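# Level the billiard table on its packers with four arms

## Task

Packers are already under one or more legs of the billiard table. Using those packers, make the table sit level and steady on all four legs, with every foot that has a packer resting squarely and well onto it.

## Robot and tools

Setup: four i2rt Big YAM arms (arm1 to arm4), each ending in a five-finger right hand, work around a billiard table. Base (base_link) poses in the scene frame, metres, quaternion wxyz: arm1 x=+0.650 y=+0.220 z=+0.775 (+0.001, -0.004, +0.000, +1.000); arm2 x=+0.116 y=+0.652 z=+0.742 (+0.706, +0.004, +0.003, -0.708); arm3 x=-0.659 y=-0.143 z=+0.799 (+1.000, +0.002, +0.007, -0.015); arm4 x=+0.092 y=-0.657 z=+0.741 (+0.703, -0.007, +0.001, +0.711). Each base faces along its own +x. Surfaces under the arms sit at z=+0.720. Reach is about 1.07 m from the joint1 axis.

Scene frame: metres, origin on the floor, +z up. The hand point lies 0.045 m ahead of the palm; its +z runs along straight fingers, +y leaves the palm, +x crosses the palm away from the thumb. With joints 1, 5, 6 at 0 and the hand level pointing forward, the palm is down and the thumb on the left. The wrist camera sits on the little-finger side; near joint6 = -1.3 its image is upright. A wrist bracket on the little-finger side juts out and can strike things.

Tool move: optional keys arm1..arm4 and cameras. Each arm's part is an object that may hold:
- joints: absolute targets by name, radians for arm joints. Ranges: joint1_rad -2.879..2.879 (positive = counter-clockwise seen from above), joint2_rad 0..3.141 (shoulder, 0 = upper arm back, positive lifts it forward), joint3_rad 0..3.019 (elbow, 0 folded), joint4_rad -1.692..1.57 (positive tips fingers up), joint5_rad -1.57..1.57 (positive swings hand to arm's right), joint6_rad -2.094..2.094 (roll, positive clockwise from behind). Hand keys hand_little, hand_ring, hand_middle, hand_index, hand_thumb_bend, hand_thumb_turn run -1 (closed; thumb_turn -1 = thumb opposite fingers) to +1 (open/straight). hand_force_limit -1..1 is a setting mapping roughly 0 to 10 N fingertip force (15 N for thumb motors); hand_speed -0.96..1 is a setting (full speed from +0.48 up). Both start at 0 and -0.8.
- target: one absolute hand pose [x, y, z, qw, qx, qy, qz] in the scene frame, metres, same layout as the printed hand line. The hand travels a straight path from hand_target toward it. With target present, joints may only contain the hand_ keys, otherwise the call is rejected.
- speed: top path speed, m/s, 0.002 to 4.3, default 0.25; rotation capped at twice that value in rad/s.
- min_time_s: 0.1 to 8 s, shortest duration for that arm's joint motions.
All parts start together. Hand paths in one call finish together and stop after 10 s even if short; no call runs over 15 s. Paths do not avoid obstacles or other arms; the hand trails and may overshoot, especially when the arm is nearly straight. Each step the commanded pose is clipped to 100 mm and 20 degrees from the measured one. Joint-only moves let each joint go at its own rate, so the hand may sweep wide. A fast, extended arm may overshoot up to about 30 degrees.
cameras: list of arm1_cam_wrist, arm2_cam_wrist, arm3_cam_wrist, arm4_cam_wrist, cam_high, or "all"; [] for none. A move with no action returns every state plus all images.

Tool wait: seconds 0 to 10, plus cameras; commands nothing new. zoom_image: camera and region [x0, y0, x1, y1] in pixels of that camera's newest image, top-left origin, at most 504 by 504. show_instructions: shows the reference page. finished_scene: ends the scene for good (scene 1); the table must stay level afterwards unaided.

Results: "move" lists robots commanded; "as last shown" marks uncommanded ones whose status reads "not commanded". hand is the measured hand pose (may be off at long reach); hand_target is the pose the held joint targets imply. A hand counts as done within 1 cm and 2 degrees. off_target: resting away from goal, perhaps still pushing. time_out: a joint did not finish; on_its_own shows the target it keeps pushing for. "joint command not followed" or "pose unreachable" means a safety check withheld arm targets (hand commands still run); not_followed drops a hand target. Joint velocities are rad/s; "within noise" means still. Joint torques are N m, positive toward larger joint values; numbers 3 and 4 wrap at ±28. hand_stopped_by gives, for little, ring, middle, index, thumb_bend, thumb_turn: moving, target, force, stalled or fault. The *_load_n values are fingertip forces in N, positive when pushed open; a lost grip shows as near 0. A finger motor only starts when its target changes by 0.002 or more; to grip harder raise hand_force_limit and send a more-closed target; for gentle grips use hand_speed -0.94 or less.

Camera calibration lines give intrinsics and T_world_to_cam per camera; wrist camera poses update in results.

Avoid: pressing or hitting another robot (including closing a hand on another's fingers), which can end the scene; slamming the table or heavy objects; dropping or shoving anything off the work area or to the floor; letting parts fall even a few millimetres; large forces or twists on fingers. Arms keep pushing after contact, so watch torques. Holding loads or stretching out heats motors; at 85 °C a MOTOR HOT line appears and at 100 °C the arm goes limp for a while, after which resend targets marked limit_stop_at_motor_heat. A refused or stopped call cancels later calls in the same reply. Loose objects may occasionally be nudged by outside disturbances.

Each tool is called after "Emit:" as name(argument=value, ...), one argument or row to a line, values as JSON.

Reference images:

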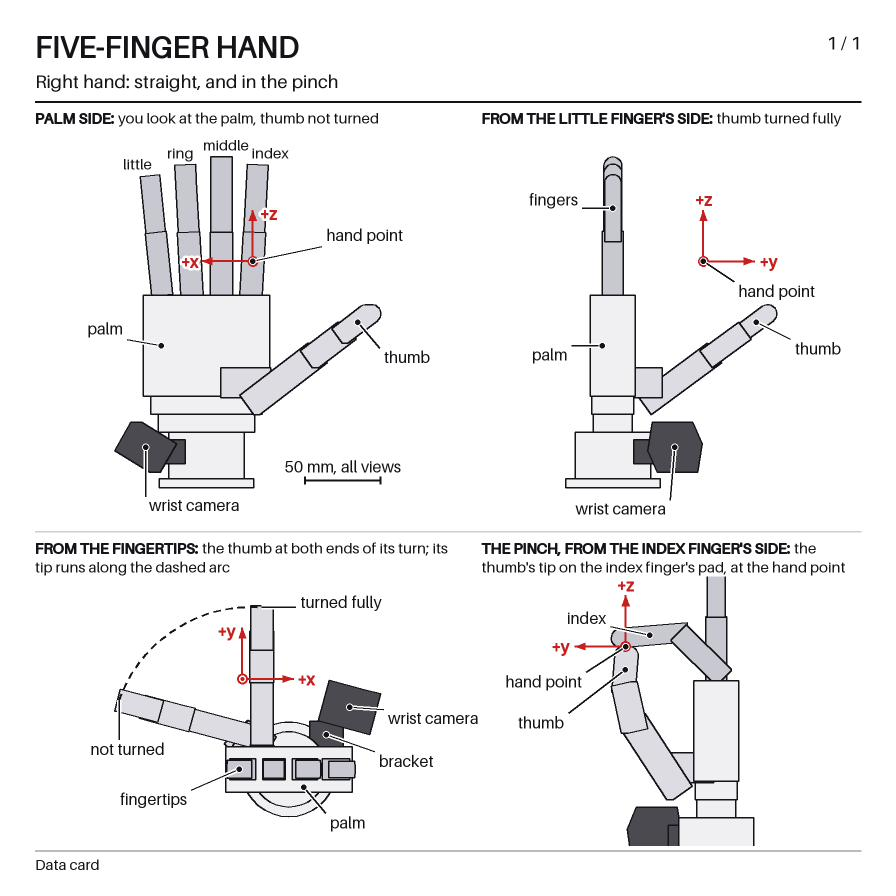

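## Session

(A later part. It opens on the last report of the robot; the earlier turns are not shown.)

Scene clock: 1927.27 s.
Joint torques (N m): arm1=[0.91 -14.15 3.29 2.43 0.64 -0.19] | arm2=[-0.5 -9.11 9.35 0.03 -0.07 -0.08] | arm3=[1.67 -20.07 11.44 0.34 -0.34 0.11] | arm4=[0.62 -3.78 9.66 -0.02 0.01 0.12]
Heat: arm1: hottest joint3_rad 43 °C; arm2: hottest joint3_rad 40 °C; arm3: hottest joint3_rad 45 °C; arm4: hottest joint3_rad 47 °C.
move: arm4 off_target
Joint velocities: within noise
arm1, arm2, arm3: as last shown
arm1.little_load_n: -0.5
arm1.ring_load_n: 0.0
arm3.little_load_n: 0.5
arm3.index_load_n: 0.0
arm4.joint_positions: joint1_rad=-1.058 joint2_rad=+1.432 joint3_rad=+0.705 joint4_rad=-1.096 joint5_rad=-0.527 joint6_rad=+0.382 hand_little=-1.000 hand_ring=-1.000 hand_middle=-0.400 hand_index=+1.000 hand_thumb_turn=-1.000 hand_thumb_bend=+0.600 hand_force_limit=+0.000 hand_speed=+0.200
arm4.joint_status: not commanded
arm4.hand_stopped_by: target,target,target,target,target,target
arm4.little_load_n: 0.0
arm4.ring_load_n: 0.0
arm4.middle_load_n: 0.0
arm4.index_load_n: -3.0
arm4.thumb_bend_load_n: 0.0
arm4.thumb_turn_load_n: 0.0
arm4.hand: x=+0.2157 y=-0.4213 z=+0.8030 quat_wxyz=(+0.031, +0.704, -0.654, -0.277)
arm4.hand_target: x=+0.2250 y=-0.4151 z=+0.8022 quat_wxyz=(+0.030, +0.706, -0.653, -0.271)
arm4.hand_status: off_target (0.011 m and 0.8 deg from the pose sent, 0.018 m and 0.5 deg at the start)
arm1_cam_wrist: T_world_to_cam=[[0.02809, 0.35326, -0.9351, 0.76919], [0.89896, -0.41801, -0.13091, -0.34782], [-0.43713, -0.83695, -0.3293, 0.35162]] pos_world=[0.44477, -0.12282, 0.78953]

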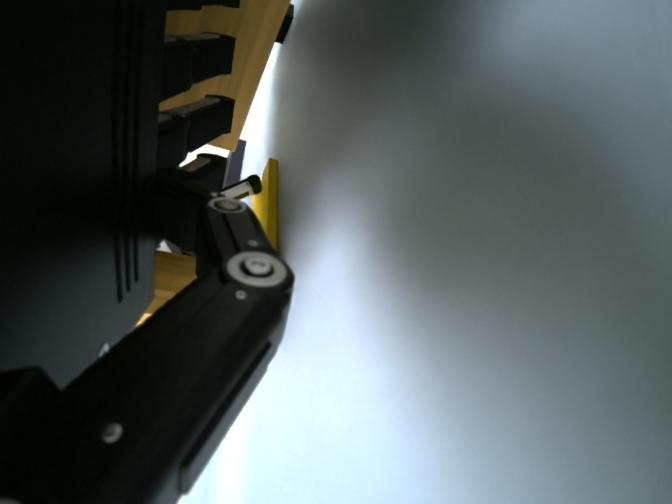

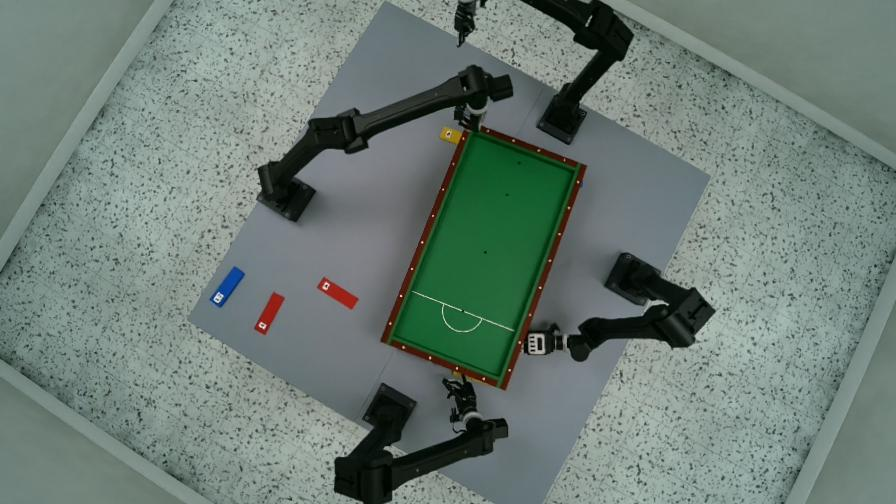

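Emit:
move(
  arm4={"target": [0.240, -0.412, 0.802, 0.0309, 0.7064, -0.6533, -0.2706], "speed": 0.04},
  cameras=["arm1_cam_wrist", "cam_high", "arm4_cam_wrist"],
)

Emit:
zoom_image(
  camera="cam_high",
  region=[420, 340, 560, 410],
)

Scene clock: 1931.10 s.
Joint torques (N m): arm1=[0.91 -14.15 3.29 2.43 0.63 -0.19] | arm2=[-1.79 -8.94 9.68 0.1 -0.14 -0.07] | arm3=[1.26 -20.07 11.29 0.51 -0.36 0.09] | arm4=[-1.9 -4.42 9.68 0.2 0.12 -0.05]
Heat: arm1: hottest joint3_rad 42 °C; arm2: hottest joint3_rad 40 °C; arm3: hottest joint3_rad 45 °C; arm4: hottest joint3_rad 47 °C.
move: arm4 off_target
Joint velocities: within noise
arm1, arm3: as last shown
arm1.ring_load_n: -0.5
arm1.middle_load_n: -0.5
arm2.joint_positions: joint1_rad=-1.496 joint2_rad=+1.468 joint3_rad=+1.628 joint4_rad=-1.689 joint5_rad=-0.012 joint6_rad=+0.090 hand_little=+1.000 hand_ring=+1.000 hand_middle=+1.000 hand_index=+1.000 hand_thumb_turn=-1.000 hand_thumb_bend=-0.900 hand_force_limit=+0.000 hand_speed=+0.200
arm2.joint_status: not commanded
arm2.hand_stopped_by: target,target,fault,target,target,target
arm2.little_load_n: 0.0
arm2.ring_load_n: 0.0
arm2.middle_load_n: 0.0
arm2.index_load_n: 0.0
arm2.thumb_bend_load_n: 0.0
arm2.thumb_turn_load_n: 0.0
arm2.hand: x=-0.2618 y=+0.5832 z=+1.0463 quat_wxyz=(+0.013, -0.713, -0.701, +0.016)
arm2.hand_target: x=-0.2654 y=+0.5830 z=+1.0495 quat_wxyz=(+0.011, -0.710, -0.704, +0.016)
arm2.hand_status: not commanded
arm4.joint_positions: joint1_rad=-1.058 joint2_rad=+1.469 joint3_rad=+0.744 joint4_rad=-1.105 joint5_rad=-0.527 joint6_rad=+0.381 hand_little=-1.000 hand_ring=-1.000 hand_middle=-0.400 hand_index=+1.000 hand_thumb_turn=-1.000 hand_thumb_bend=+0.600 hand_force_limit=+0.000 hand_speed=+0.200
arm4.joint_status: not commanded
arm4.hand_stopped_by: target,target,target,target,target,target
arm4.little_load_n: 0.0
arm4.ring_load_n: 0.0
arm4.middle_load_n: 0.0
arm4.index_load_n: -3.0
arm4.thumb_bend_load_n: 0.0
arm4.thumb_turn_load_n: 0.0
arm4.hand: x=+0.2269 y=-0.4148 z=+0.8034 quat_wxyz=(+0.035, +0.703, -0.654, -0.278)
arm4.hand_target: x=+0.2398 y=-0.4122 z=+0.8021 quat_wxyz=(+0.031, +0.706, -0.654, -0.270)
arm4.hand_status: off_target (0.013 m and 1.0 deg from the pose sent, 0.026 m and 0.8 deg at the start)
pictures: arm1_cam_wrist, arm4_cam_wrist, cam_high
arm1_cam_wrist: T_world_to_cam=[[0.02809, 0.35326, -0.9351, 0.76919], [0.89896, -0.41801, -0.13091, -0.34782], [-0.43713, -0.83695, -0.3293, 0.35162]] pos_world=[0.44477, -0.12282, 0.78953]
arm4_cam_wrist: T_world_to_cam=[[-0.8567, -0.4122, 0.31008, -0.2278], [0.01224, 0.58474, 0.81113, -0.41127], [-0.51567, 0.69869, -0.4959, 0.91391]] pos_world=[0.28115, -0.49196, 0.85744]

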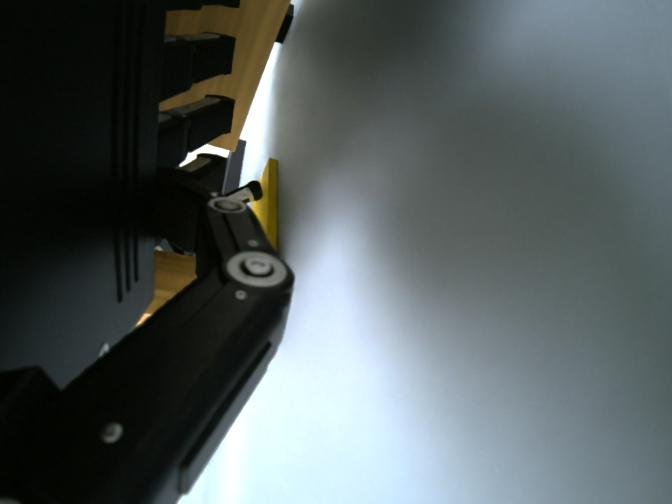

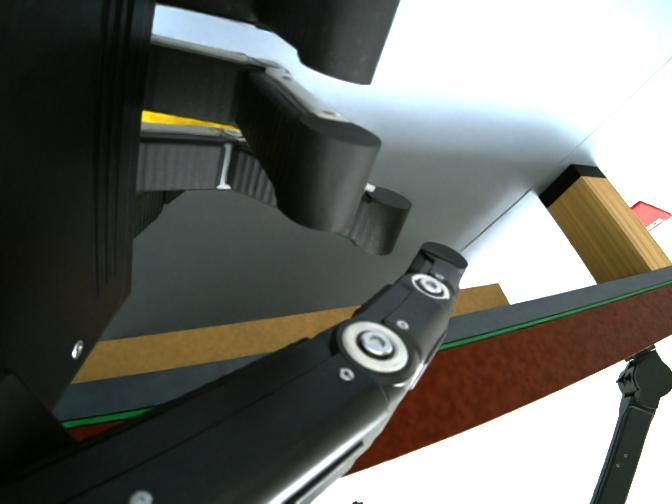

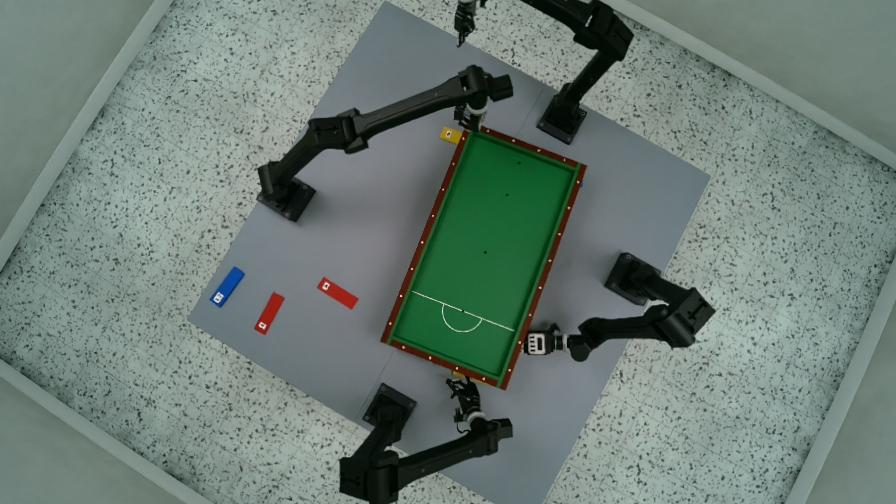

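Scaled by 3.600.

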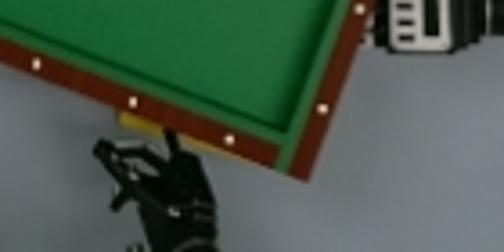

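Emit:
zoom_image(
  camera="arm1_cam_wrist",
  region=[210, 130, 310, 250],
)

Emit:
zoom_image(
  camera="arm4_cam_wrist",
  region=[120, 80, 280, 220],
)

Scaled by 4.200 from the camera's image (finer frame: 960x720).

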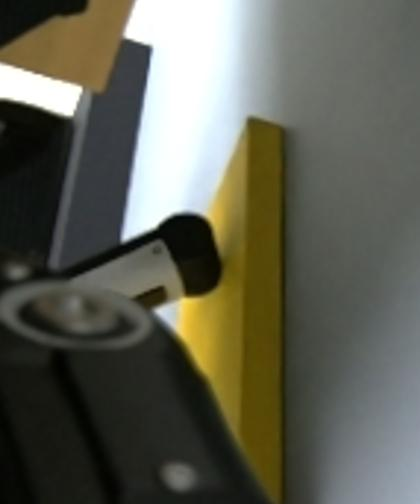

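Scaled by 3.150 from the camera's image (finer frame: 960x720).

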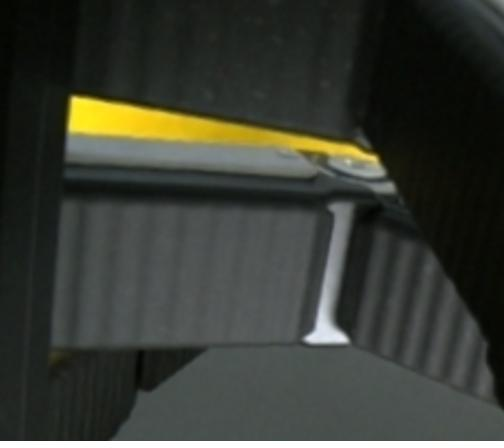

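Emit:
move(
  arm4={"target": [0.227, -0.420, 0.825, 0.0309, 0.7064, -0.6533, -0.2706], "speed": 0.06},
)

Emit:
move(
  arm4={"target": [0.178, -0.425, 0.825, 0.0309, 0.7064, -0.6533, -0.2706], "speed": 0.08},
  cameras=["arm1_cam_wrist", "cam_high", "arm4_cam_wrist"],
)

Emit:
zoom_image(
  camera="arm1_cam_wrist",
  region=[210, 130, 310, 250],
)

Scene clock: 1944.27 s.
Joint torques (N m): arm1=[0.91 -14.15 3.29 2.43 0.63 -0.19] | arm2=[-0.73 -9.41 9.52 0.27 -0.06 -0.09] | arm3=[1.49 -20.01 11.33 0.44 -0.33 0.11] | arm4=[-1.44 -5.71 9.07 -0.5 -0.27 -0.07]
Heat: arm1: hottest joint3_rad 42 °C; arm2: hottest joint3_rad 40 °C; arm3: hottest joint3_rad 45 °C; arm4: hottest joint3_rad 48 °C.
move: arm4 done
Joint velocities: within noise
arm1, arm2: as last shown
arm1.middle_load_n: 0.0
arm1.thumb_bend_load_n: 0.5
arm3.joint_positions: joint1_rad=+0.826 joint2_rad=+2.353 joint3_rad=+2.640 joint4_rad=-1.695 joint5_rad=+0.001 joint6_rad=+0.646 hand_little=-0.700 hand_ring=-0.700 hand_middle=-0.700 hand_index=-0.700 hand_thumb_turn=-1.000 hand_thumb_bend=+0.600 hand_force_limit=+0.000 hand_speed=+0.200
arm3.joint_status: not commanded
arm3.hand_stopped_by: target,target,target,target,target,target
arm3.little_load_n: 0.5
arm3.ring_load_n: 0.0
arm3.middle_load_n: 0.0
arm3.index_load_n: 0.0
arm3.thumb_bend_load_n: 0.0
arm3.thumb_turn_load_n: 0.0
arm3.hand: x=-0.1975 y=+0.4113 z=+0.9846 quat_wxyz=(-0.078, +0.756, -0.650, -0.001)
arm3.hand_target: x=-0.2008 y=+0.4190 z=+0.9994 quat_wxyz=(-0.092, +0.753, -0.651, -0.002)
arm3.hand_status: not commanded
arm4.joint_positions: joint1_rad=-1.058 joint2_rad=+1.411 joint3_rad=+0.744 joint4_rad=-1.167 joint5_rad=-0.515 joint6_rad=+0.380 hand_little=-1.000 hand_ring=-1.000 hand_middle=-0.400 hand_index=+1.000 hand_thumb_turn=-1.000 hand_thumb_bend=+0.600 hand_force_limit=+0.000 hand_speed=+0.200
arm4.joint_status: not commanded
arm4.hand_stopped_by: target,target,target,target,target,target
arm4.little_load_n: 0.0
arm4.ring_load_n: 0.0
arm4.middle_load_n: 0.0
arm4.index_load_n: 0.0
arm4.thumb_bend_load_n: 0.0
arm4.thumb_turn_load_n: 0.0
arm4.hand: x=+0.2196 y=-0.4209 z=+0.8202 quat_wxyz=(+0.038, +0.704, -0.654, -0.273)
arm4.hand_target: x=+0.2269 y=-0.4200 z=+0.8249 quat_wxyz=(+0.031, +0.706, -0.653, -0.270)
arm4.hand_status: done (0.009 m and 0.9 deg from the pose sent, 0.022 m and 1.0 deg at the start)
pictures: none

Scene clock: 1945.53 s.
Joint torques (N m): arm1=[0.91 -14.15 3.29 2.44 0.63 -0.19] | arm2=[-0.38 -8.35 9.35 0.23 -0.05 -0.07] | arm3=[2.08 -20.42 11.32 0.54 -0.35 0.11] | arm4=[0.03 -4.6 7.05 0.43 -0.39 0.15]
Heat: arm1: hottest joint3_rad 42 °C; arm2: hottest joint3_rad 40 °C; arm3: hottest joint3_rad 45 °C; arm4: hottest joint3_rad 48 °C.
move: arm4 done
Joint velocities: within noise
arm1, arm2, arm3: as last shown
arm1.ring_load_n: 0.0
arm1.thumb_bend_load_n: 0.0
arm3.little_load_n: 0.0
arm4.joint_positions: joint1_rad=-1.005 joint2_rad=+1.283 joint3_rad=+0.651 joint4_rad=-1.156 joint5_rad=-0.528 joint6_rad=+0.439 hand_little=-1.000 hand_ring=-1.000 hand_middle=-0.400 hand_index=+1.000 hand_thumb_turn=-1.000 hand_thumb_bend=+0.600 hand_force_limit=+0.000 hand_speed=+0.200
arm4.joint_status: not commanded
arm4.hand_stopped_by: target,target,target,target,target,target
arm4.little_load_n: 0.0
arm4.ring_load_n: 0.0
arm4.middle_load_n: 0.0
arm4.index_load_n: 0.0
arm4.thumb_bend_load_n: 0.0
arm4.thumb_turn_load_n: 0.0
arm4.hand: x=+0.1813 y=-0.4262 z=+0.8264 quat_wxyz=(+0.030, +0.707, -0.653, -0.271)
arm4.hand_target: x=+0.1780 y=-0.4251 z=+0.8250 quat_wxyz=(+0.031, +0.706, -0.653, -0.271)
arm4.hand_status: done (0.004 m and 0.1 deg from the pose sent, 0.042 m and 0.9 deg at the start)
pictures: arm1_cam_wrist, arm4_cam_wrist, cam_high
arm1_cam_wrist: T_world_to_cam=[[0.02809, 0.35326, -0.9351, 0.76919], [0.89896, -0.41801, -0.13091, -0.34782], [-0.43713, -0.83695, -0.3293, 0.35162]] pos_world=[0.44477, -0.12282, 0.78953]
arm4_cam_wrist: T_world_to_cam=[[-0.86017, -0.41517, 0.2962, -0.26794], [-0.00435, 0.58674, 0.80976, -0.41776], [-0.50998, 0.69525, -0.50651, 0.91599]] pos_world=[0.23485, -0.50296, 0.88161]

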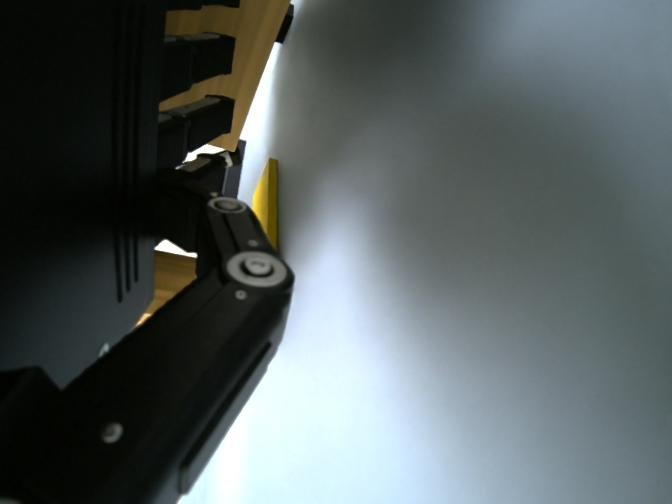

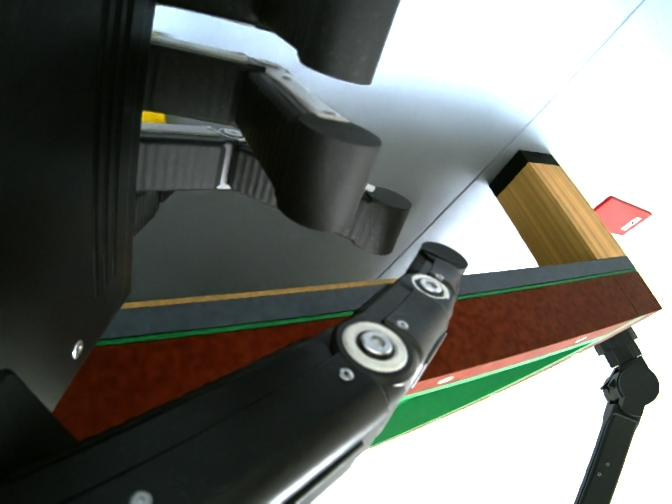

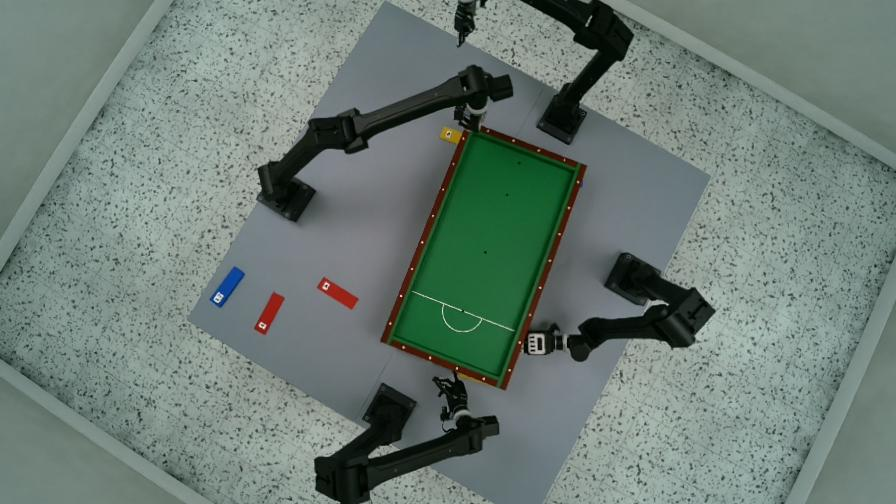

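Scaled by 4.200 from the camera's image (finer frame: 960x720).

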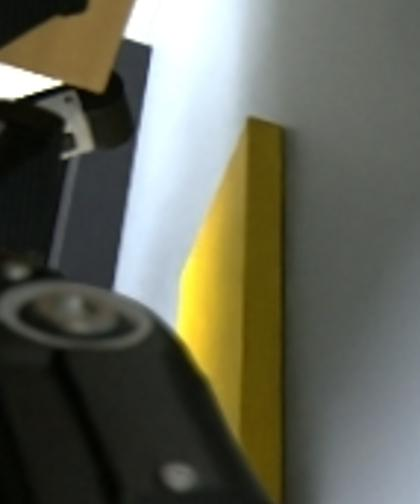

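Emit:
move(
  arm4={"target": [0.175, -0.422, 0.797, 0.0309, 0.7064, -0.6533, -0.2706], "speed": 0.05},
)

Emit:
move(
  arm4={"target": [0.205, -0.417, 0.797, 0.0309, 0.7064, -0.6533, -0.2706], "speed": 0.04},
  cameras=["arm1_cam_wrist", "cam_high"],
)

Emit:
zoom_image(
  camera="arm1_cam_wrist",
  region=[210, 130, 310, 250],
)

Scene clock: 1949.30 s.
Joint torques (N m): arm1=[0.91 -14.15 3.29 2.43 0.64 -0.19] | arm2=[-1.03 -8.88 9.88 0.06 -0.15 -0.09] | arm3=[1.61 -20.07 11.25 0.4 -0.37 0.09] | arm4=[0.38 -3.72 6.63 0.39 -0.44 0.16]
Heat: arm1: hottest joint3_rad 42 °C; arm2: hottest joint3_rad 40 °C; arm3: hottest joint3_rad 45 °C; arm4: hottest joint3_rad 47 °C.
move: arm4 done
Joint velocities: within noise
arm1, arm2, arm3: as last shown
arm1.little_load_n: 0.0
arm2.ring_load_n: 0.5
arm4.joint_positions: joint1_rad=-0.990 joint2_rad=+1.326 joint3_rad=+0.611 joint4_rad=-1.046 joint5_rad=-0.531 joint6_rad=+0.458 hand_little=-1.000 hand_ring=-1.000 hand_middle=-0.400 hand_index=+1.000 hand_thumb_turn=-1.000 hand_thumb_bend=+0.600 hand_force_limit=+0.000 hand_speed=+0.200
arm4.joint_status: not commanded
arm4.hand_stopped_by: target,target,target,target,target,target
arm4.little_load_n: 0.0
arm4.ring_load_n: 0.0
arm4.middle_load_n: 0.5
arm4.index_load_n: -0.5
arm4.thumb_bend_load_n: 0.0
arm4.thumb_turn_load_n: 0.0
arm4.hand: x=+0.1800 y=-0.4226 z=+0.8012 quat_wxyz=(+0.023, +0.708, -0.652, -0.269)
arm4.hand_target: x=+0.1750 y=-0.4222 z=+0.7972 quat_wxyz=(+0.031, +0.707, -0.653, -0.271)
arm4.hand_status: done (0.007 m and 1.0 deg from the pose sent, 0.030 m and 0.1 deg at the start)
pictures: none

Scene clock: 1950.57 s.
Joint torques (N m): arm1=[0.91 -14.1 3.3 2.43 0.63 -0.19] | arm2=[-1.32 -9.05 9.42 0.08 -0.11 0] | arm3=[2.08 -20.01 11.38 0.53 -0.34 0.11] | arm4=[-2.32 -3.19 10.14 0.16 0 -0.02]
Heat: arm1: hottest joint3_rad 42 °C; arm2: hottest joint3_rad 40 °C; arm3: hottest joint3_rad 45 °C; arm4: hottest joint3_rad 47 °C.
move: arm4 off_target
Joint velocities: within noise
arm1, arm2, arm3: as last shown
arm2.ring_load_n: 0.0
arm3.little_load_n: 0.5
arm4.joint_positions: joint1_rad=-1.005 joint2_rad=+1.397 joint3_rad=+0.641 joint4_rad=-1.062 joint5_rad=-0.535 joint6_rad=+0.428 hand_little=-1.000 hand_ring=-1.000 hand_middle=-0.400 hand_index=+1.000 hand_thumb_turn=-1.000 hand_thumb_bend=+0.600 hand_force_limit=+0.000 hand_speed=+0.200
arm4.joint_status: not commanded
arm4.hand_stopped_by: target,target,target,target,target,target
arm4.little_load_n: 0.0
arm4.ring_load_n: 0.0
arm4.middle_load_n: 0.0
arm4.index_load_n: -3.0
arm4.thumb_bend_load_n: 0.0
arm4.thumb_turn_load_n: 0.0
arm4.hand: x=+0.1873 y=-0.4222 z=+0.7958 quat_wxyz=(+0.041, +0.706, -0.650, -0.278)
arm4.hand_target: x=+0.2046 y=-0.4173 z=+0.7972 quat_wxyz=(+0.031, +0.706, -0.653, -0.270)
arm4.hand_status: off_target (0.019 m and 1.5 deg from the pose sent, 0.026 m and 1.0 deg at the start)
arm1_cam_wrist: T_world_to_cam=[[0.02809, 0.35326, -0.9351, 0.76919], [0.89896, -0.41801, -0.13091, -0.34782], [-0.43713, -0.83695, -0.3293, 0.35162]] pos_world=[0.44477, -0.12282, 0.78953]

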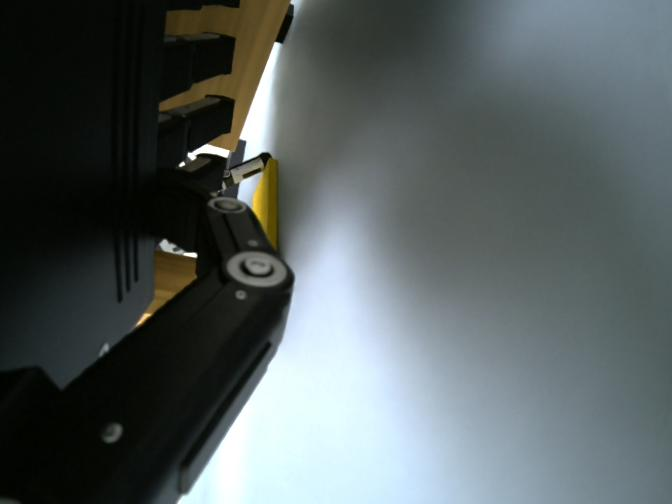

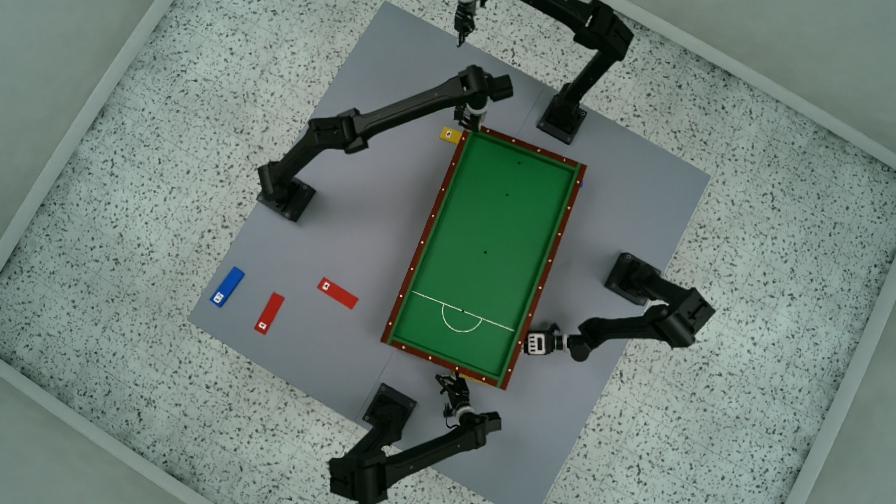

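Scaled by 4.200 from the camera's image (finer frame: 960x720).

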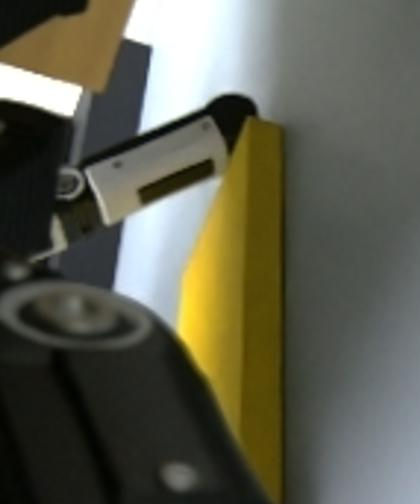

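Emit:
move(
  arm4={"target": [0.222, -0.417, 0.798, 0.0309, 0.7064, -0.6533, -0.2706], "speed": 0.04},
  cameras=["arm1_cam_wrist"],
)

Emit:
zoom_image(
  camera="arm1_cam_wrist",
  region=[210, 130, 310, 250],
)

Scene clock: 1954.77 s.
Joint torques (N m): arm1=[0.91 -14.15 3.29 2.43 0.63 -0.19] | arm2=[-0.62 -8.64 9.32 0.2 0 -0.05] | arm3=[1.67 -19.96 11.25 0.34 -0.33 0.11] | arm4=[-2.84 -4.13 11.43 0.54 0.36 0.04]
Heat: arm1: hottest joint3_rad 42 °C; arm2: hottest joint3_rad 40 °C; arm3: hottest joint3_rad 45 °C; arm4: hottest joint3_rad 48 °C.
move: arm4 off_target
Joint velocities: within noise
arm1, arm2, arm3: as last shown
arm3.little_load_n: 0.0
arm3.index_load_n: 0.5
arm4.joint_positions: joint1_rad=-1.023 joint2_rad=+1.434 joint3_rad=+0.666 joint4_rad=-1.095 joint5_rad=-0.537 joint6_rad=+0.388 hand_little=-1.000 hand_ring=-1.000 hand_middle=-0.400 hand_index=+0.999 hand_thumb_turn=-1.000 hand_thumb_bend=+0.600 hand_force_limit=+0.000 hand_speed=+0.200
arm4.joint_status: not commanded
arm4.hand_stopped_by: target,target,target,target,target,target
arm4.little_load_n: 0.0
arm4.ring_load_n: 0.0
arm4.middle_load_n: 0.0
arm4.index_load_n: -6.0
arm4.thumb_bend_load_n: 0.0
arm4.thumb_turn_load_n: 0.0
arm4.hand: x=+0.1921 y=-0.4250 z=+0.7966 quat_wxyz=(+0.054, +0.706, -0.646, -0.286)
arm4.hand_target: x=+0.2211 y=-0.4176 z=+0.7989 quat_wxyz=(+0.031, +0.706, -0.654, -0.270)
arm4.hand_status: off_target (0.031 m and 3.3 deg from the pose sent, 0.035 m and 1.5 deg at the start)
arm1_cam_wrist: T_world_to_cam=[[0.02809, 0.35326, -0.9351, 0.76919], [0.89896, -0.41801, -0.13091, -0.34782], [-0.43713, -0.83695, -0.3293, 0.35162]] pos_world=[0.44477, -0.12282, 0.78953]

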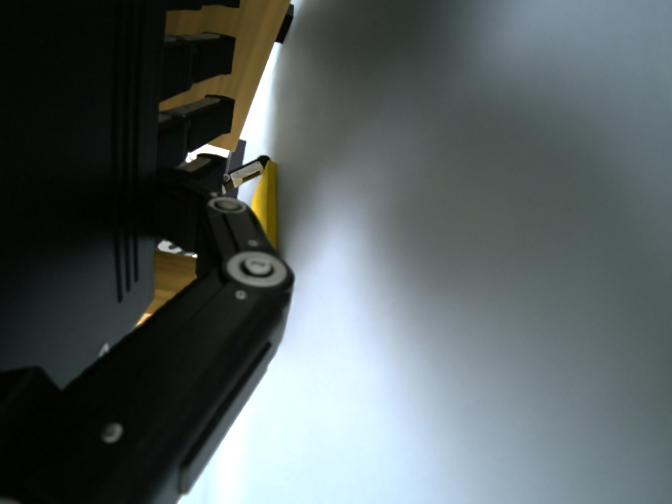

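Scaled by 4.200 from the camera's image (finer frame: 960x720).

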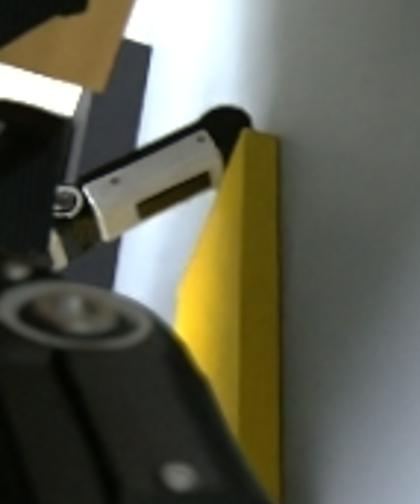

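Emit:
move(
  arm1={"target": [0.385, -0.225, 0.805, -0.3214, 0.3830, 0.6634, -0.5567], "speed": 0.03},
  cameras=["arm1_cam_wrist"],
)

Emit:
zoom_image(
  camera="arm1_cam_wrist",
  region=[210, 130, 310, 250],
)

Scene clock: 1958.73 s.
Joint torques (N m): arm1=[0.97 -15.38 4.16 2.91 1.03 -0.23] | arm2=[-0.03 -8.7 9.69 0.23 -0.13 -0.08] | arm3=[1.67 -20.13 11.33 0.47 -0.35 0.12] | arm4=[-3.49 -3.84 11.3 0.64 0.4 0.06]
Heat: arm1: hottest joint3_rad 42 °C; arm2: hottest joint3_rad 40 °C; arm3: hottest joint3_rad 45 °C; arm4: hottest joint3_rad 48 °C.
move: arm1 off_target
Joint velocities: within noise
arm1.joint_positions: joint1_rad=+1.220 joint2_rad=+1.789 joint3_rad=+0.481 joint4_rad=+0.961 joint5_rad=+0.661 joint6_rad=+0.151 hand_little=+1.000 hand_ring=+1.000 hand_middle=+1.000 hand_index=+1.000 hand_thumb_turn=-1.000 hand_thumb_bend=-0.900 hand_force_limit=+0.000 hand_speed=+0.200
arm1.joint_status: not commanded
arm1.hand_stopped_by: target,target,target,target,target,target
arm1.little_load_n: -0.5
arm1.ring_load_n: 0.0
arm1.middle_load_n: 0.0
arm1.index_load_n: 0.0
arm1.thumb_bend_load_n: 0.0
arm1.thumb_turn_load_n: 0.0
arm1.hand: x=+0.3992 y=-0.2074 z=+0.7523 quat_wxyz=(-0.316, +0.375, +0.705, -0.513)
arm1.hand_target: x=+0.3855 y=-0.2238 z=+0.8033 quat_wxyz=(-0.321, +0.384, +0.663, -0.557)
arm1.hand_status: off_target (0.057 m and 7.0 deg from the pose sent, 0.056 m and 4.6 deg at the start)
arm2, arm3, arm4: as last shown
arm3.little_load_n: 0.5
arm3.index_load_n: 0.0
arm4.joint_positions: joint1_rad=-1.024 joint2_rad=+1.434 joint3_rad=+0.666 joint4_rad=-1.095 joint5_rad=-0.537 joint6_rad=+0.388 hand_little=-1.000 hand_ring=-1.000 hand_middle=-0.400 hand_index=+0.999 hand_thumb_turn=-1.000 hand_thumb_bend=+0.600 hand_force_limit=+0.000 hand_speed=+0.200
arm4.middle_load_n: 0.5
arm4.hand: x=+0.1922 y=-0.4251 z=+0.7966 quat_wxyz=(+0.054, +0.706, -0.646, -0.286)
arm4.hand_target: x=+0.2212 y=-0.4177 z=+0.7989 quat_wxyz=(+0.031, +0.706, -0.654, -0.270)
arm1_cam_wrist: T_world_to_cam=[[0.04394, 0.38742, -0.92086, 0.75779], [0.90413, -0.40754, -0.12832, -0.35035], [-0.425, -0.82693, -0.36818, 0.38643]] pos_world=[0.4477, -0.11681, 0.79514]

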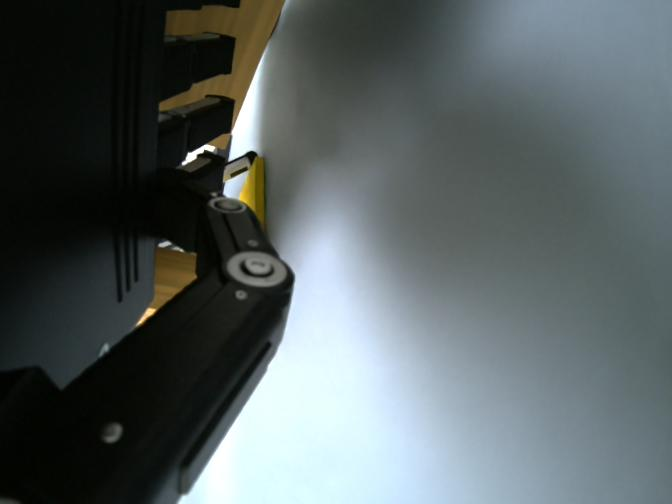

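Scaled by 4.200 from the camera's image (finer frame: 960x720).

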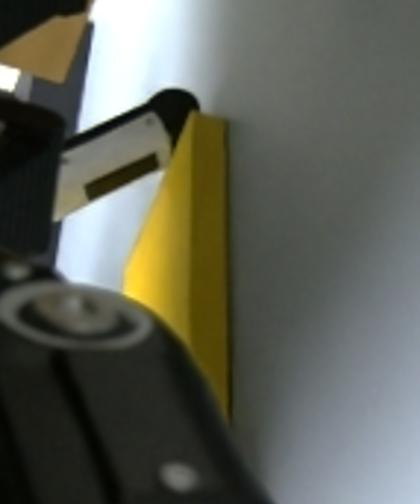

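Emit:
move(
  arm1={"target": [0.38, -0.23, 0.835, -0.3214, 0.3830, 0.6634, -0.5567], "speed": 0.04},
  cameras=["arm1_cam_wrist", "cam_high"],
)

Emit:
zoom_image(
  camera="arm1_cam_wrist",
  region=[190, 130, 290, 250],
)

Scene clock: 1965.87 s.
Joint torques (N m): arm1=[0.38 -17.38 5.94 3.63 1.54 -0.37] | arm2=[0.03 -10.11 9.61 -0.1 -0.02 -0.09] | arm3=[1.79 -20.37 11.43 0.35 -0.32 0.12] | arm4=[-2.67 -4.25 11.1 0.65 0.41 0.05]
Heat: arm1: hottest joint3_rad 42 °C; arm2: hottest joint3_rad 40 °C; arm3: hottest joint3_rad 45 °C; arm4: hottest joint3_rad 48 °C.
move: arm1 off_target
Joint velocities: within noise
arm1.joint_positions: joint1_rad=+1.220 joint2_rad=+1.718 joint3_rad=+0.481 joint4_rad=+0.821 joint5_rad=+0.645 joint6_rad=+0.167 hand_little=+1.000 hand_ring=+1.000 hand_middle=+1.000 hand_index=+1.000 hand_thumb_turn=-1.000 hand_thumb_bend=-0.900 hand_force_limit=+0.000 hand_speed=+0.200
arm1.joint_status: not commanded
arm1.hand_stopped_by: target,target,target,target,target,target
arm1.little_load_n: -2.0
arm1.ring_load_n: 0.0
arm1.middle_load_n: 0.0
arm1.index_load_n: 0.0
arm1.thumb_bend_load_n: 0.0
arm1.thumb_turn_load_n: 0.0
arm1.hand: x=+0.4050 y=-0.2013 z=+0.7550 quat_wxyz=(-0.310, +0.373, +0.725, -0.489)
arm1.hand_target: x=+0.3814 y=-0.2265 z=+0.8317 quat_wxyz=(-0.322, +0.385, +0.663, -0.556)
arm1.hand_status: off_target (0.089 m and 10.6 deg from the pose sent, 0.088 m and 7.0 deg at the start)
arm2, arm3, arm4: as last shown
arm4.little_load_n: -0.5
arm4.middle_load_n: 0.0
arm4.index_load_n: -5.5
arm4.thumb_bend_load_n: -0.5
arm1_cam_wrist: T_world_to_cam=[[0.07312, 0.43397, -0.89795, 0.73789], [0.91257, -0.39234, -0.1153, -0.36293], [-0.40234, -0.81101, -0.42472, 0.43173]] pos_world=[0.45094, -0.11248, 0.8041]

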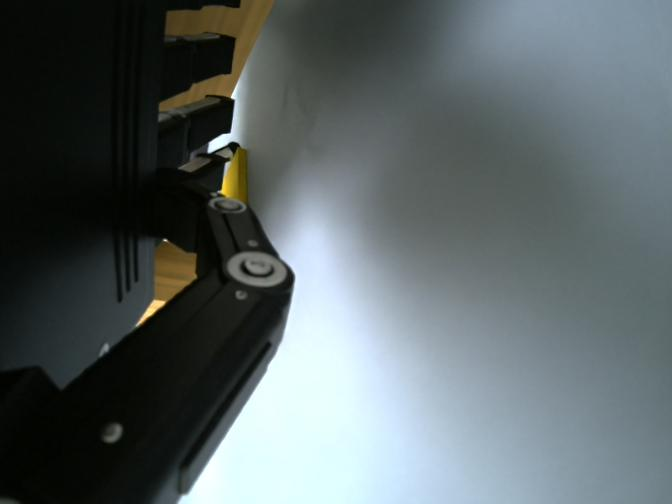

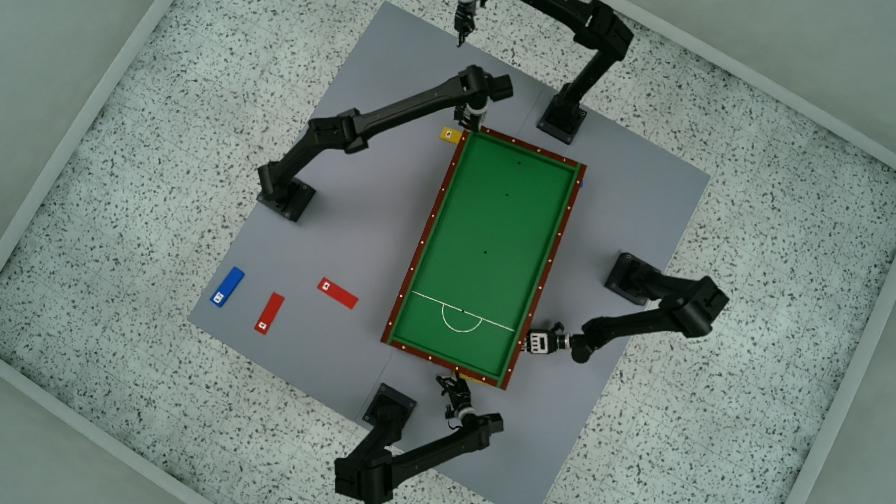

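Scaled by 4.200 from the camera's image (finer frame: 960x720).

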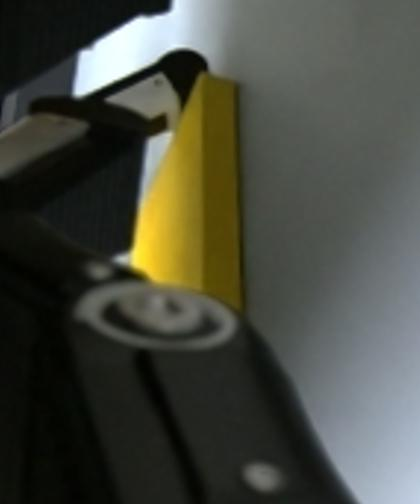

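Emit:
move(
  arm4={"target": [0.235, -0.414, 0.798, 0.0309, 0.7064, -0.6533, -0.2706], "speed": 0.04},
  cameras=["arm1_cam_wrist"],
)

Emit:
zoom_image(
  camera="arm1_cam_wrist",
  region=[190, 130, 290, 250],
)

Scene clock: 1970.70 s.
Joint torques (N m): arm1=[0.38 -17.32 5.94 3.62 1.54 -0.36] | arm2=[-0.09 -9.35 9.46 -0.03 -0.11 -0.08] | arm3=[1.67 -20.25 11.41 0.55 -0.35 0.11] | arm4=[-3.96 -5.01 12.25 0.85 0.41 0.12]
Heat: arm1: hottest joint3_rad 42 °C; arm2: hottest joint3_rad 40 °C; arm3: hottest joint3_rad 46 °C; arm4: hottest joint3_rad 48 °C.
move: arm4 off_target
Joint velocities: within noise
arm1, arm3: as last shown
arm1.little_load_n: -1.5
arm2.joint_positions: joint1_rad=-1.496 joint2_rad=+1.468 joint3_rad=+1.628 joint4_rad=-1.689 joint5_rad=-0.012 joint6_rad=+0.090 hand_little=+1.000 hand_ring=+1.000 hand_middle=+1.000 hand_index=+1.000 hand_thumb_turn=-1.000 hand_thumb_bend=-0.900 hand_force_limit=+0.000 hand_speed=+0.200
arm2.joint_status: not commanded
arm2.hand_stopped_by: target,target,fault,target,target,target
arm2.little_load_n: 0.0
arm2.ring_load_n: 0.0
arm2.middle_load_n: 0.0
arm2.index_load_n: 0.0
arm2.thumb_bend_load_n: 0.0
arm2.thumb_turn_load_n: 0.0
arm2.hand: x=-0.2618 y=+0.5832 z=+1.0463 quat_wxyz=(+0.013, -0.713, -0.701, +0.016)
arm2.hand_target: x=-0.2654 y=+0.5830 z=+1.0495 quat_wxyz=(+0.011, -0.710, -0.704, +0.016)
arm2.hand_status: not commanded
arm3.little_load_n: 0.0
arm4.joint_positions: joint1_rad=-1.031 joint2_rad=+1.463 joint3_rad=+0.688 joint4_rad=-1.120 joint5_rad=-0.534 joint6_rad=+0.366 hand_little=-1.000 hand_ring=-1.000 hand_middle=-0.400 hand_index=+0.999 hand_thumb_turn=-1.000 hand_thumb_bend=+0.600 hand_force_limit=+0.000 hand_speed=+0.200
arm4.joint_status: not commanded
arm4.hand_stopped_by: target,target,target,target,target,target
arm4.little_load_n: 0.0
arm4.ring_load_n: 0.0
arm4.middle_load_n: 0.0
arm4.index_load_n: -8.5
arm4.thumb_bend_load_n: 0.0
arm4.thumb_turn_load_n: 0.0
arm4.hand: x=+0.1962 y=-0.4259 z=+0.7971 quat_wxyz=(+0.065, +0.706, -0.643, -0.290)
arm4.hand_target: x=+0.2336 y=-0.4152 z=+0.7998 quat_wxyz=(+0.031, +0.706, -0.654, -0.270)
arm4.hand_status: off_target (0.041 m and 4.6 deg from the pose sent, 0.044 m and 3.3 deg at the start)
arm1_cam_wrist: T_world_to_cam=[[0.07312, 0.43397, -0.89795, 0.73789], [0.91257, -0.39234, -0.1153, -0.36293], [-0.40234, -0.81101, -0.42472, 0.43173]] pos_world=[0.45094, -0.11248, 0.8041]

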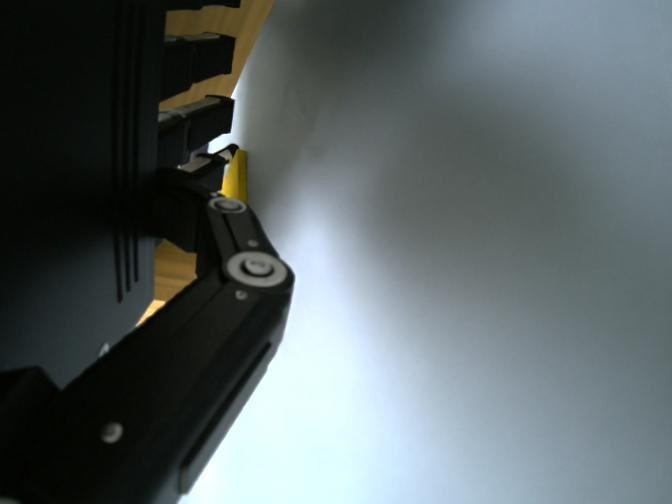

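Scaled by 4.200 from the camera's image (finer frame: 960x720).

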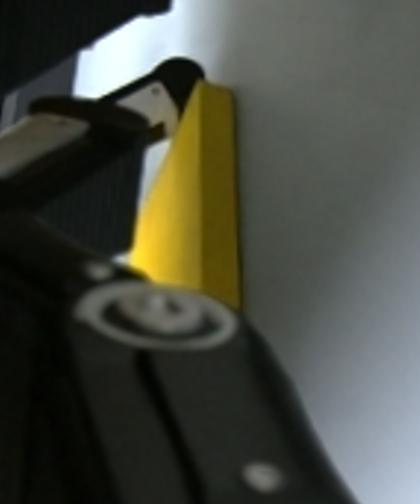

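Emit:
move(
  arm4={"target": [0.22, -0.417, 0.797, 0.0309, 0.7064, -0.6533, -0.2706], "speed": 0.04},
  arm1={"target": [0.39, -0.222, 0.735, -0.3214, 0.3830, 0.6634, -0.5567], "speed": 0.1},
)

Emit:
move(
  arm1={"target": [0.350, -0.236, 0.735, -0.3214, 0.3830, 0.6634, -0.5567], "speed": 0.06},
  cameras=["arm1_cam_wrist", "cam_high"],
)

Scene clock: 1978.07 s.
Joint torques (N m): arm1=[1.38 -10.64 3.1 2.43 0.28 -0.21] | arm2=[-1.26 -9.05 9.98 0.27 -0.06 -0.07] | arm3=[1.73 -20.48 11.29 0.43 -0.35 0.1] | arm4=[-1.73 -6.24 8.88 1.52 0.23 0.29]
Heat: arm1: hottest joint3_rad 42 °C; arm2: hottest joint3_rad 40 °C; arm3: hottest joint3_rad 46 °C; arm4: hottest joint3_rad 48 °C.
move: arm1 off_target; arm4 off_target
Joint velocities: within noise
arm1.joint_positions: joint1_rad=+1.225 joint2_rad=+1.988 joint3_rad=+0.489 joint4_rad=+1.235 joint5_rad=+0.685 joint6_rad=+0.150 hand_little=+1.000 hand_ring=+1.000 hand_middle=+1.000 hand_index=+1.000 hand_thumb_turn=-1.000 hand_thumb_bend=-0.900 hand_force_limit=+0.000 hand_speed=+0.200
arm1.joint_status: not commanded
arm1.hand_stopped_by: target,target,target,target,target,target
arm1.little_load_n: -0.5
arm1.ring_load_n: 0.0
arm1.middle_load_n: 0.0
arm1.index_load_n: 0.0
arm1.thumb_bend_load_n: 0.0
arm1.thumb_turn_load_n: 0.0
arm1.hand: x=+0.3961 y=-0.2107 z=+0.7228 quat_wxyz=(-0.319, +0.384, +0.676, -0.542)
arm1.hand_target: x=+0.3901 y=-0.2216 z=+0.7352 quat_wxyz=(-0.322, +0.383, +0.663, -0.556)
arm1.hand_status: off_target (0.018 m and 2.2 deg from the pose sent, 0.032 m and 10.6 deg at the start)
arm2: as last shown
arm3.joint_positions: joint1_rad=+0.826 joint2_rad=+2.353 joint3_rad=+2.640 joint4_rad=-1.695 joint5_rad=+0.001 joint6_rad=+0.646 hand_little=-0.700 hand_ring=-0.700 hand_middle=-0.700 hand_index=-0.700 hand_thumb_turn=-1.000 hand_thumb_bend=+0.600 hand_force_limit=+0.000 hand_speed=+0.200
arm3.joint_status: not commanded
arm3.hand_stopped_by: target,target,target,target,target,target
arm3.little_load_n: 0.0
arm3.ring_load_n: 0.0
arm3.middle_load_n: 0.0
arm3.index_load_n: 0.0
arm3.thumb_bend_load_n: 0.0
arm3.thumb_turn_load_n: 0.0
arm3.hand: x=-0.1975 y=+0.4113 z=+0.9846 quat_wxyz=(-0.078, +0.756, -0.650, -0.001)
arm3.hand_target: x=-0.2008 y=+0.4190 z=+0.9994 quat_wxyz=(-0.092, +0.753, -0.651, -0.002)
arm3.hand_status: not commanded
arm4.joint_positions: joint1_rad=-1.033 joint2_rad=+1.461 joint3_rad=+0.688 joint4_rad=-1.121 joint5_rad=-0.534 joint6_rad=+0.366 hand_little=-1.000 hand_ring=-1.000 hand_middle=-0.400 hand_index=+0.999 hand_thumb_turn=-1.000 hand_thumb_bend=+0.600 hand_force_limit=+0.000 hand_speed=+0.200
arm4.joint_status: not commanded
arm4.hand_stopped_by: target,target,target,target,target,target
arm4.little_load_n: 0.0
arm4.ring_load_n: 0.5
arm4.middle_load_n: 0.5
arm4.index_load_n: -7.5
arm4.thumb_bend_load_n: 0.0
arm4.thumb_turn_load_n: 0.0
arm4.hand: x=+0.1965 y=-0.4261 z=+0.7975 quat_wxyz=(+0.064, +0.706, -0.643, -0.289)
arm4.hand_target: x=+0.2197 y=-0.4176 z=+0.7984 quat_wxyz=(+0.031, +0.706, -0.654, -0.271)
arm4.hand_status: off_target (0.025 m and 4.6 deg from the pose sent, 0.025 m and 4.6 deg at the start)
pictures: none

Scene clock: 1979.30 s.
Joint torques (N m): arm1=[-2.14 -10.05 5.83 1.5 -0.31 -0.2] | arm2=[-0.5 -8.64 9.58 0.1 -0.1 -0.08] | arm3=[1.79 -19.66 11.32 0.58 -0.33 0.11] | arm4=[-2.32 -6.12 8.83 1.65 0.21 0.29]
Heat: arm1: hottest joint3_rad 42 °C; arm2: hottest joint3_rad 40 °C; arm3: hottest joint3_rad 46 °C; arm4: hottest joint3_rad 48 °C.
move: arm1 off_target
Joint velocities: within noise
arm1.joint_positions: joint1_rad=+1.177 joint2_rad=+1.988 joint3_rad=+0.526 joint4_rad=+1.218 joint5_rad=+0.612 joint6_rad=+0.125 hand_little=+1.000 hand_ring=+1.000 hand_middle=+1.000 hand_index=+1.000 hand_thumb_turn=-1.000 hand_thumb_bend=-0.900 hand_force_limit=+0.000 hand_speed=+0.200
arm1.joint_status: not commanded
arm1.hand_stopped_by: target,target,target,target,target,target
arm1.little_load_n: 0.0
arm1.ring_load_n: 0.0
arm1.middle_load_n: 0.0
arm1.index_load_n: -0.5
arm1.thumb_bend_load_n: 0.0
arm1.thumb_turn_load_n: 0.0
arm1.hand: x=+0.3787 y=-0.2223 z=+0.7259 quat_wxyz=(-0.312, +0.374, +0.680, -0.548)
arm1.hand_target: x=+0.3507 y=-0.2340 z=+0.7363 quat_wxyz=(-0.322, +0.383, +0.663, -0.557)
arm1.hand_status: off_target (0.033 m and 2.6 deg from the pose sent, 0.054 m and 2.2 deg at the start)
arm2, arm3, arm4: as last shown
arm4.ring_load_n: 0.0
arm4.middle_load_n: -0.5
arm1_cam_wrist: T_world_to_cam=[[0.00613, 0.31424, -0.94932, 0.75892], [0.90309, -0.40941, -0.12969, -0.34032], [-0.42942, -0.85652, -0.2863, 0.29137]] pos_world=[0.4278, -0.12825, 0.75974]

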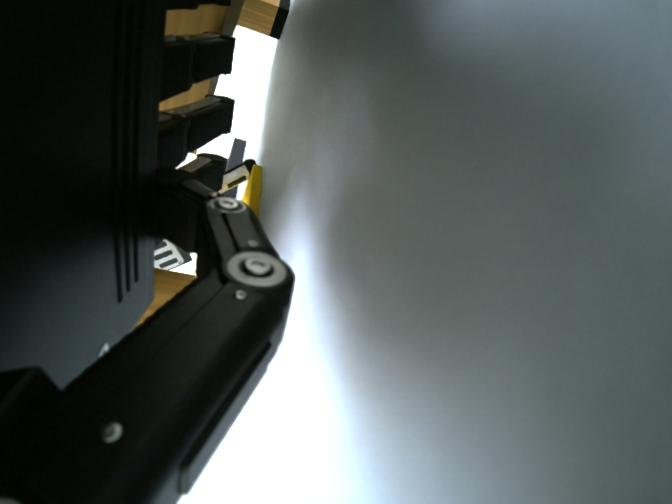

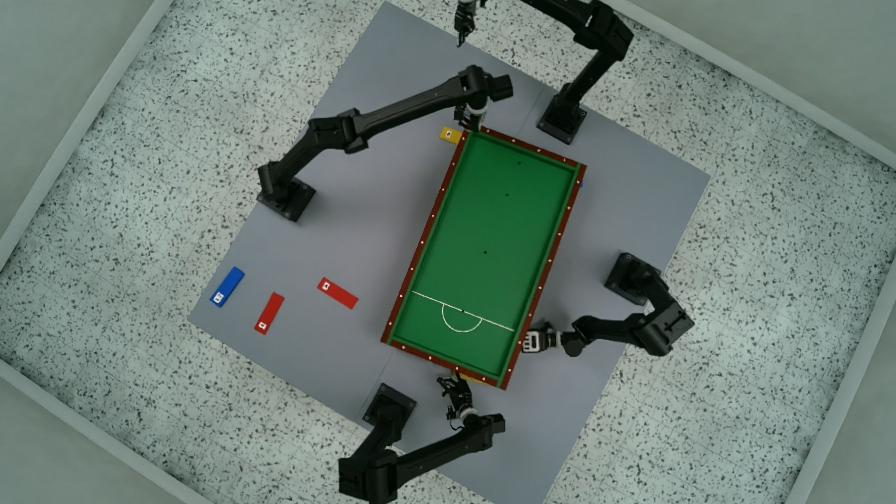

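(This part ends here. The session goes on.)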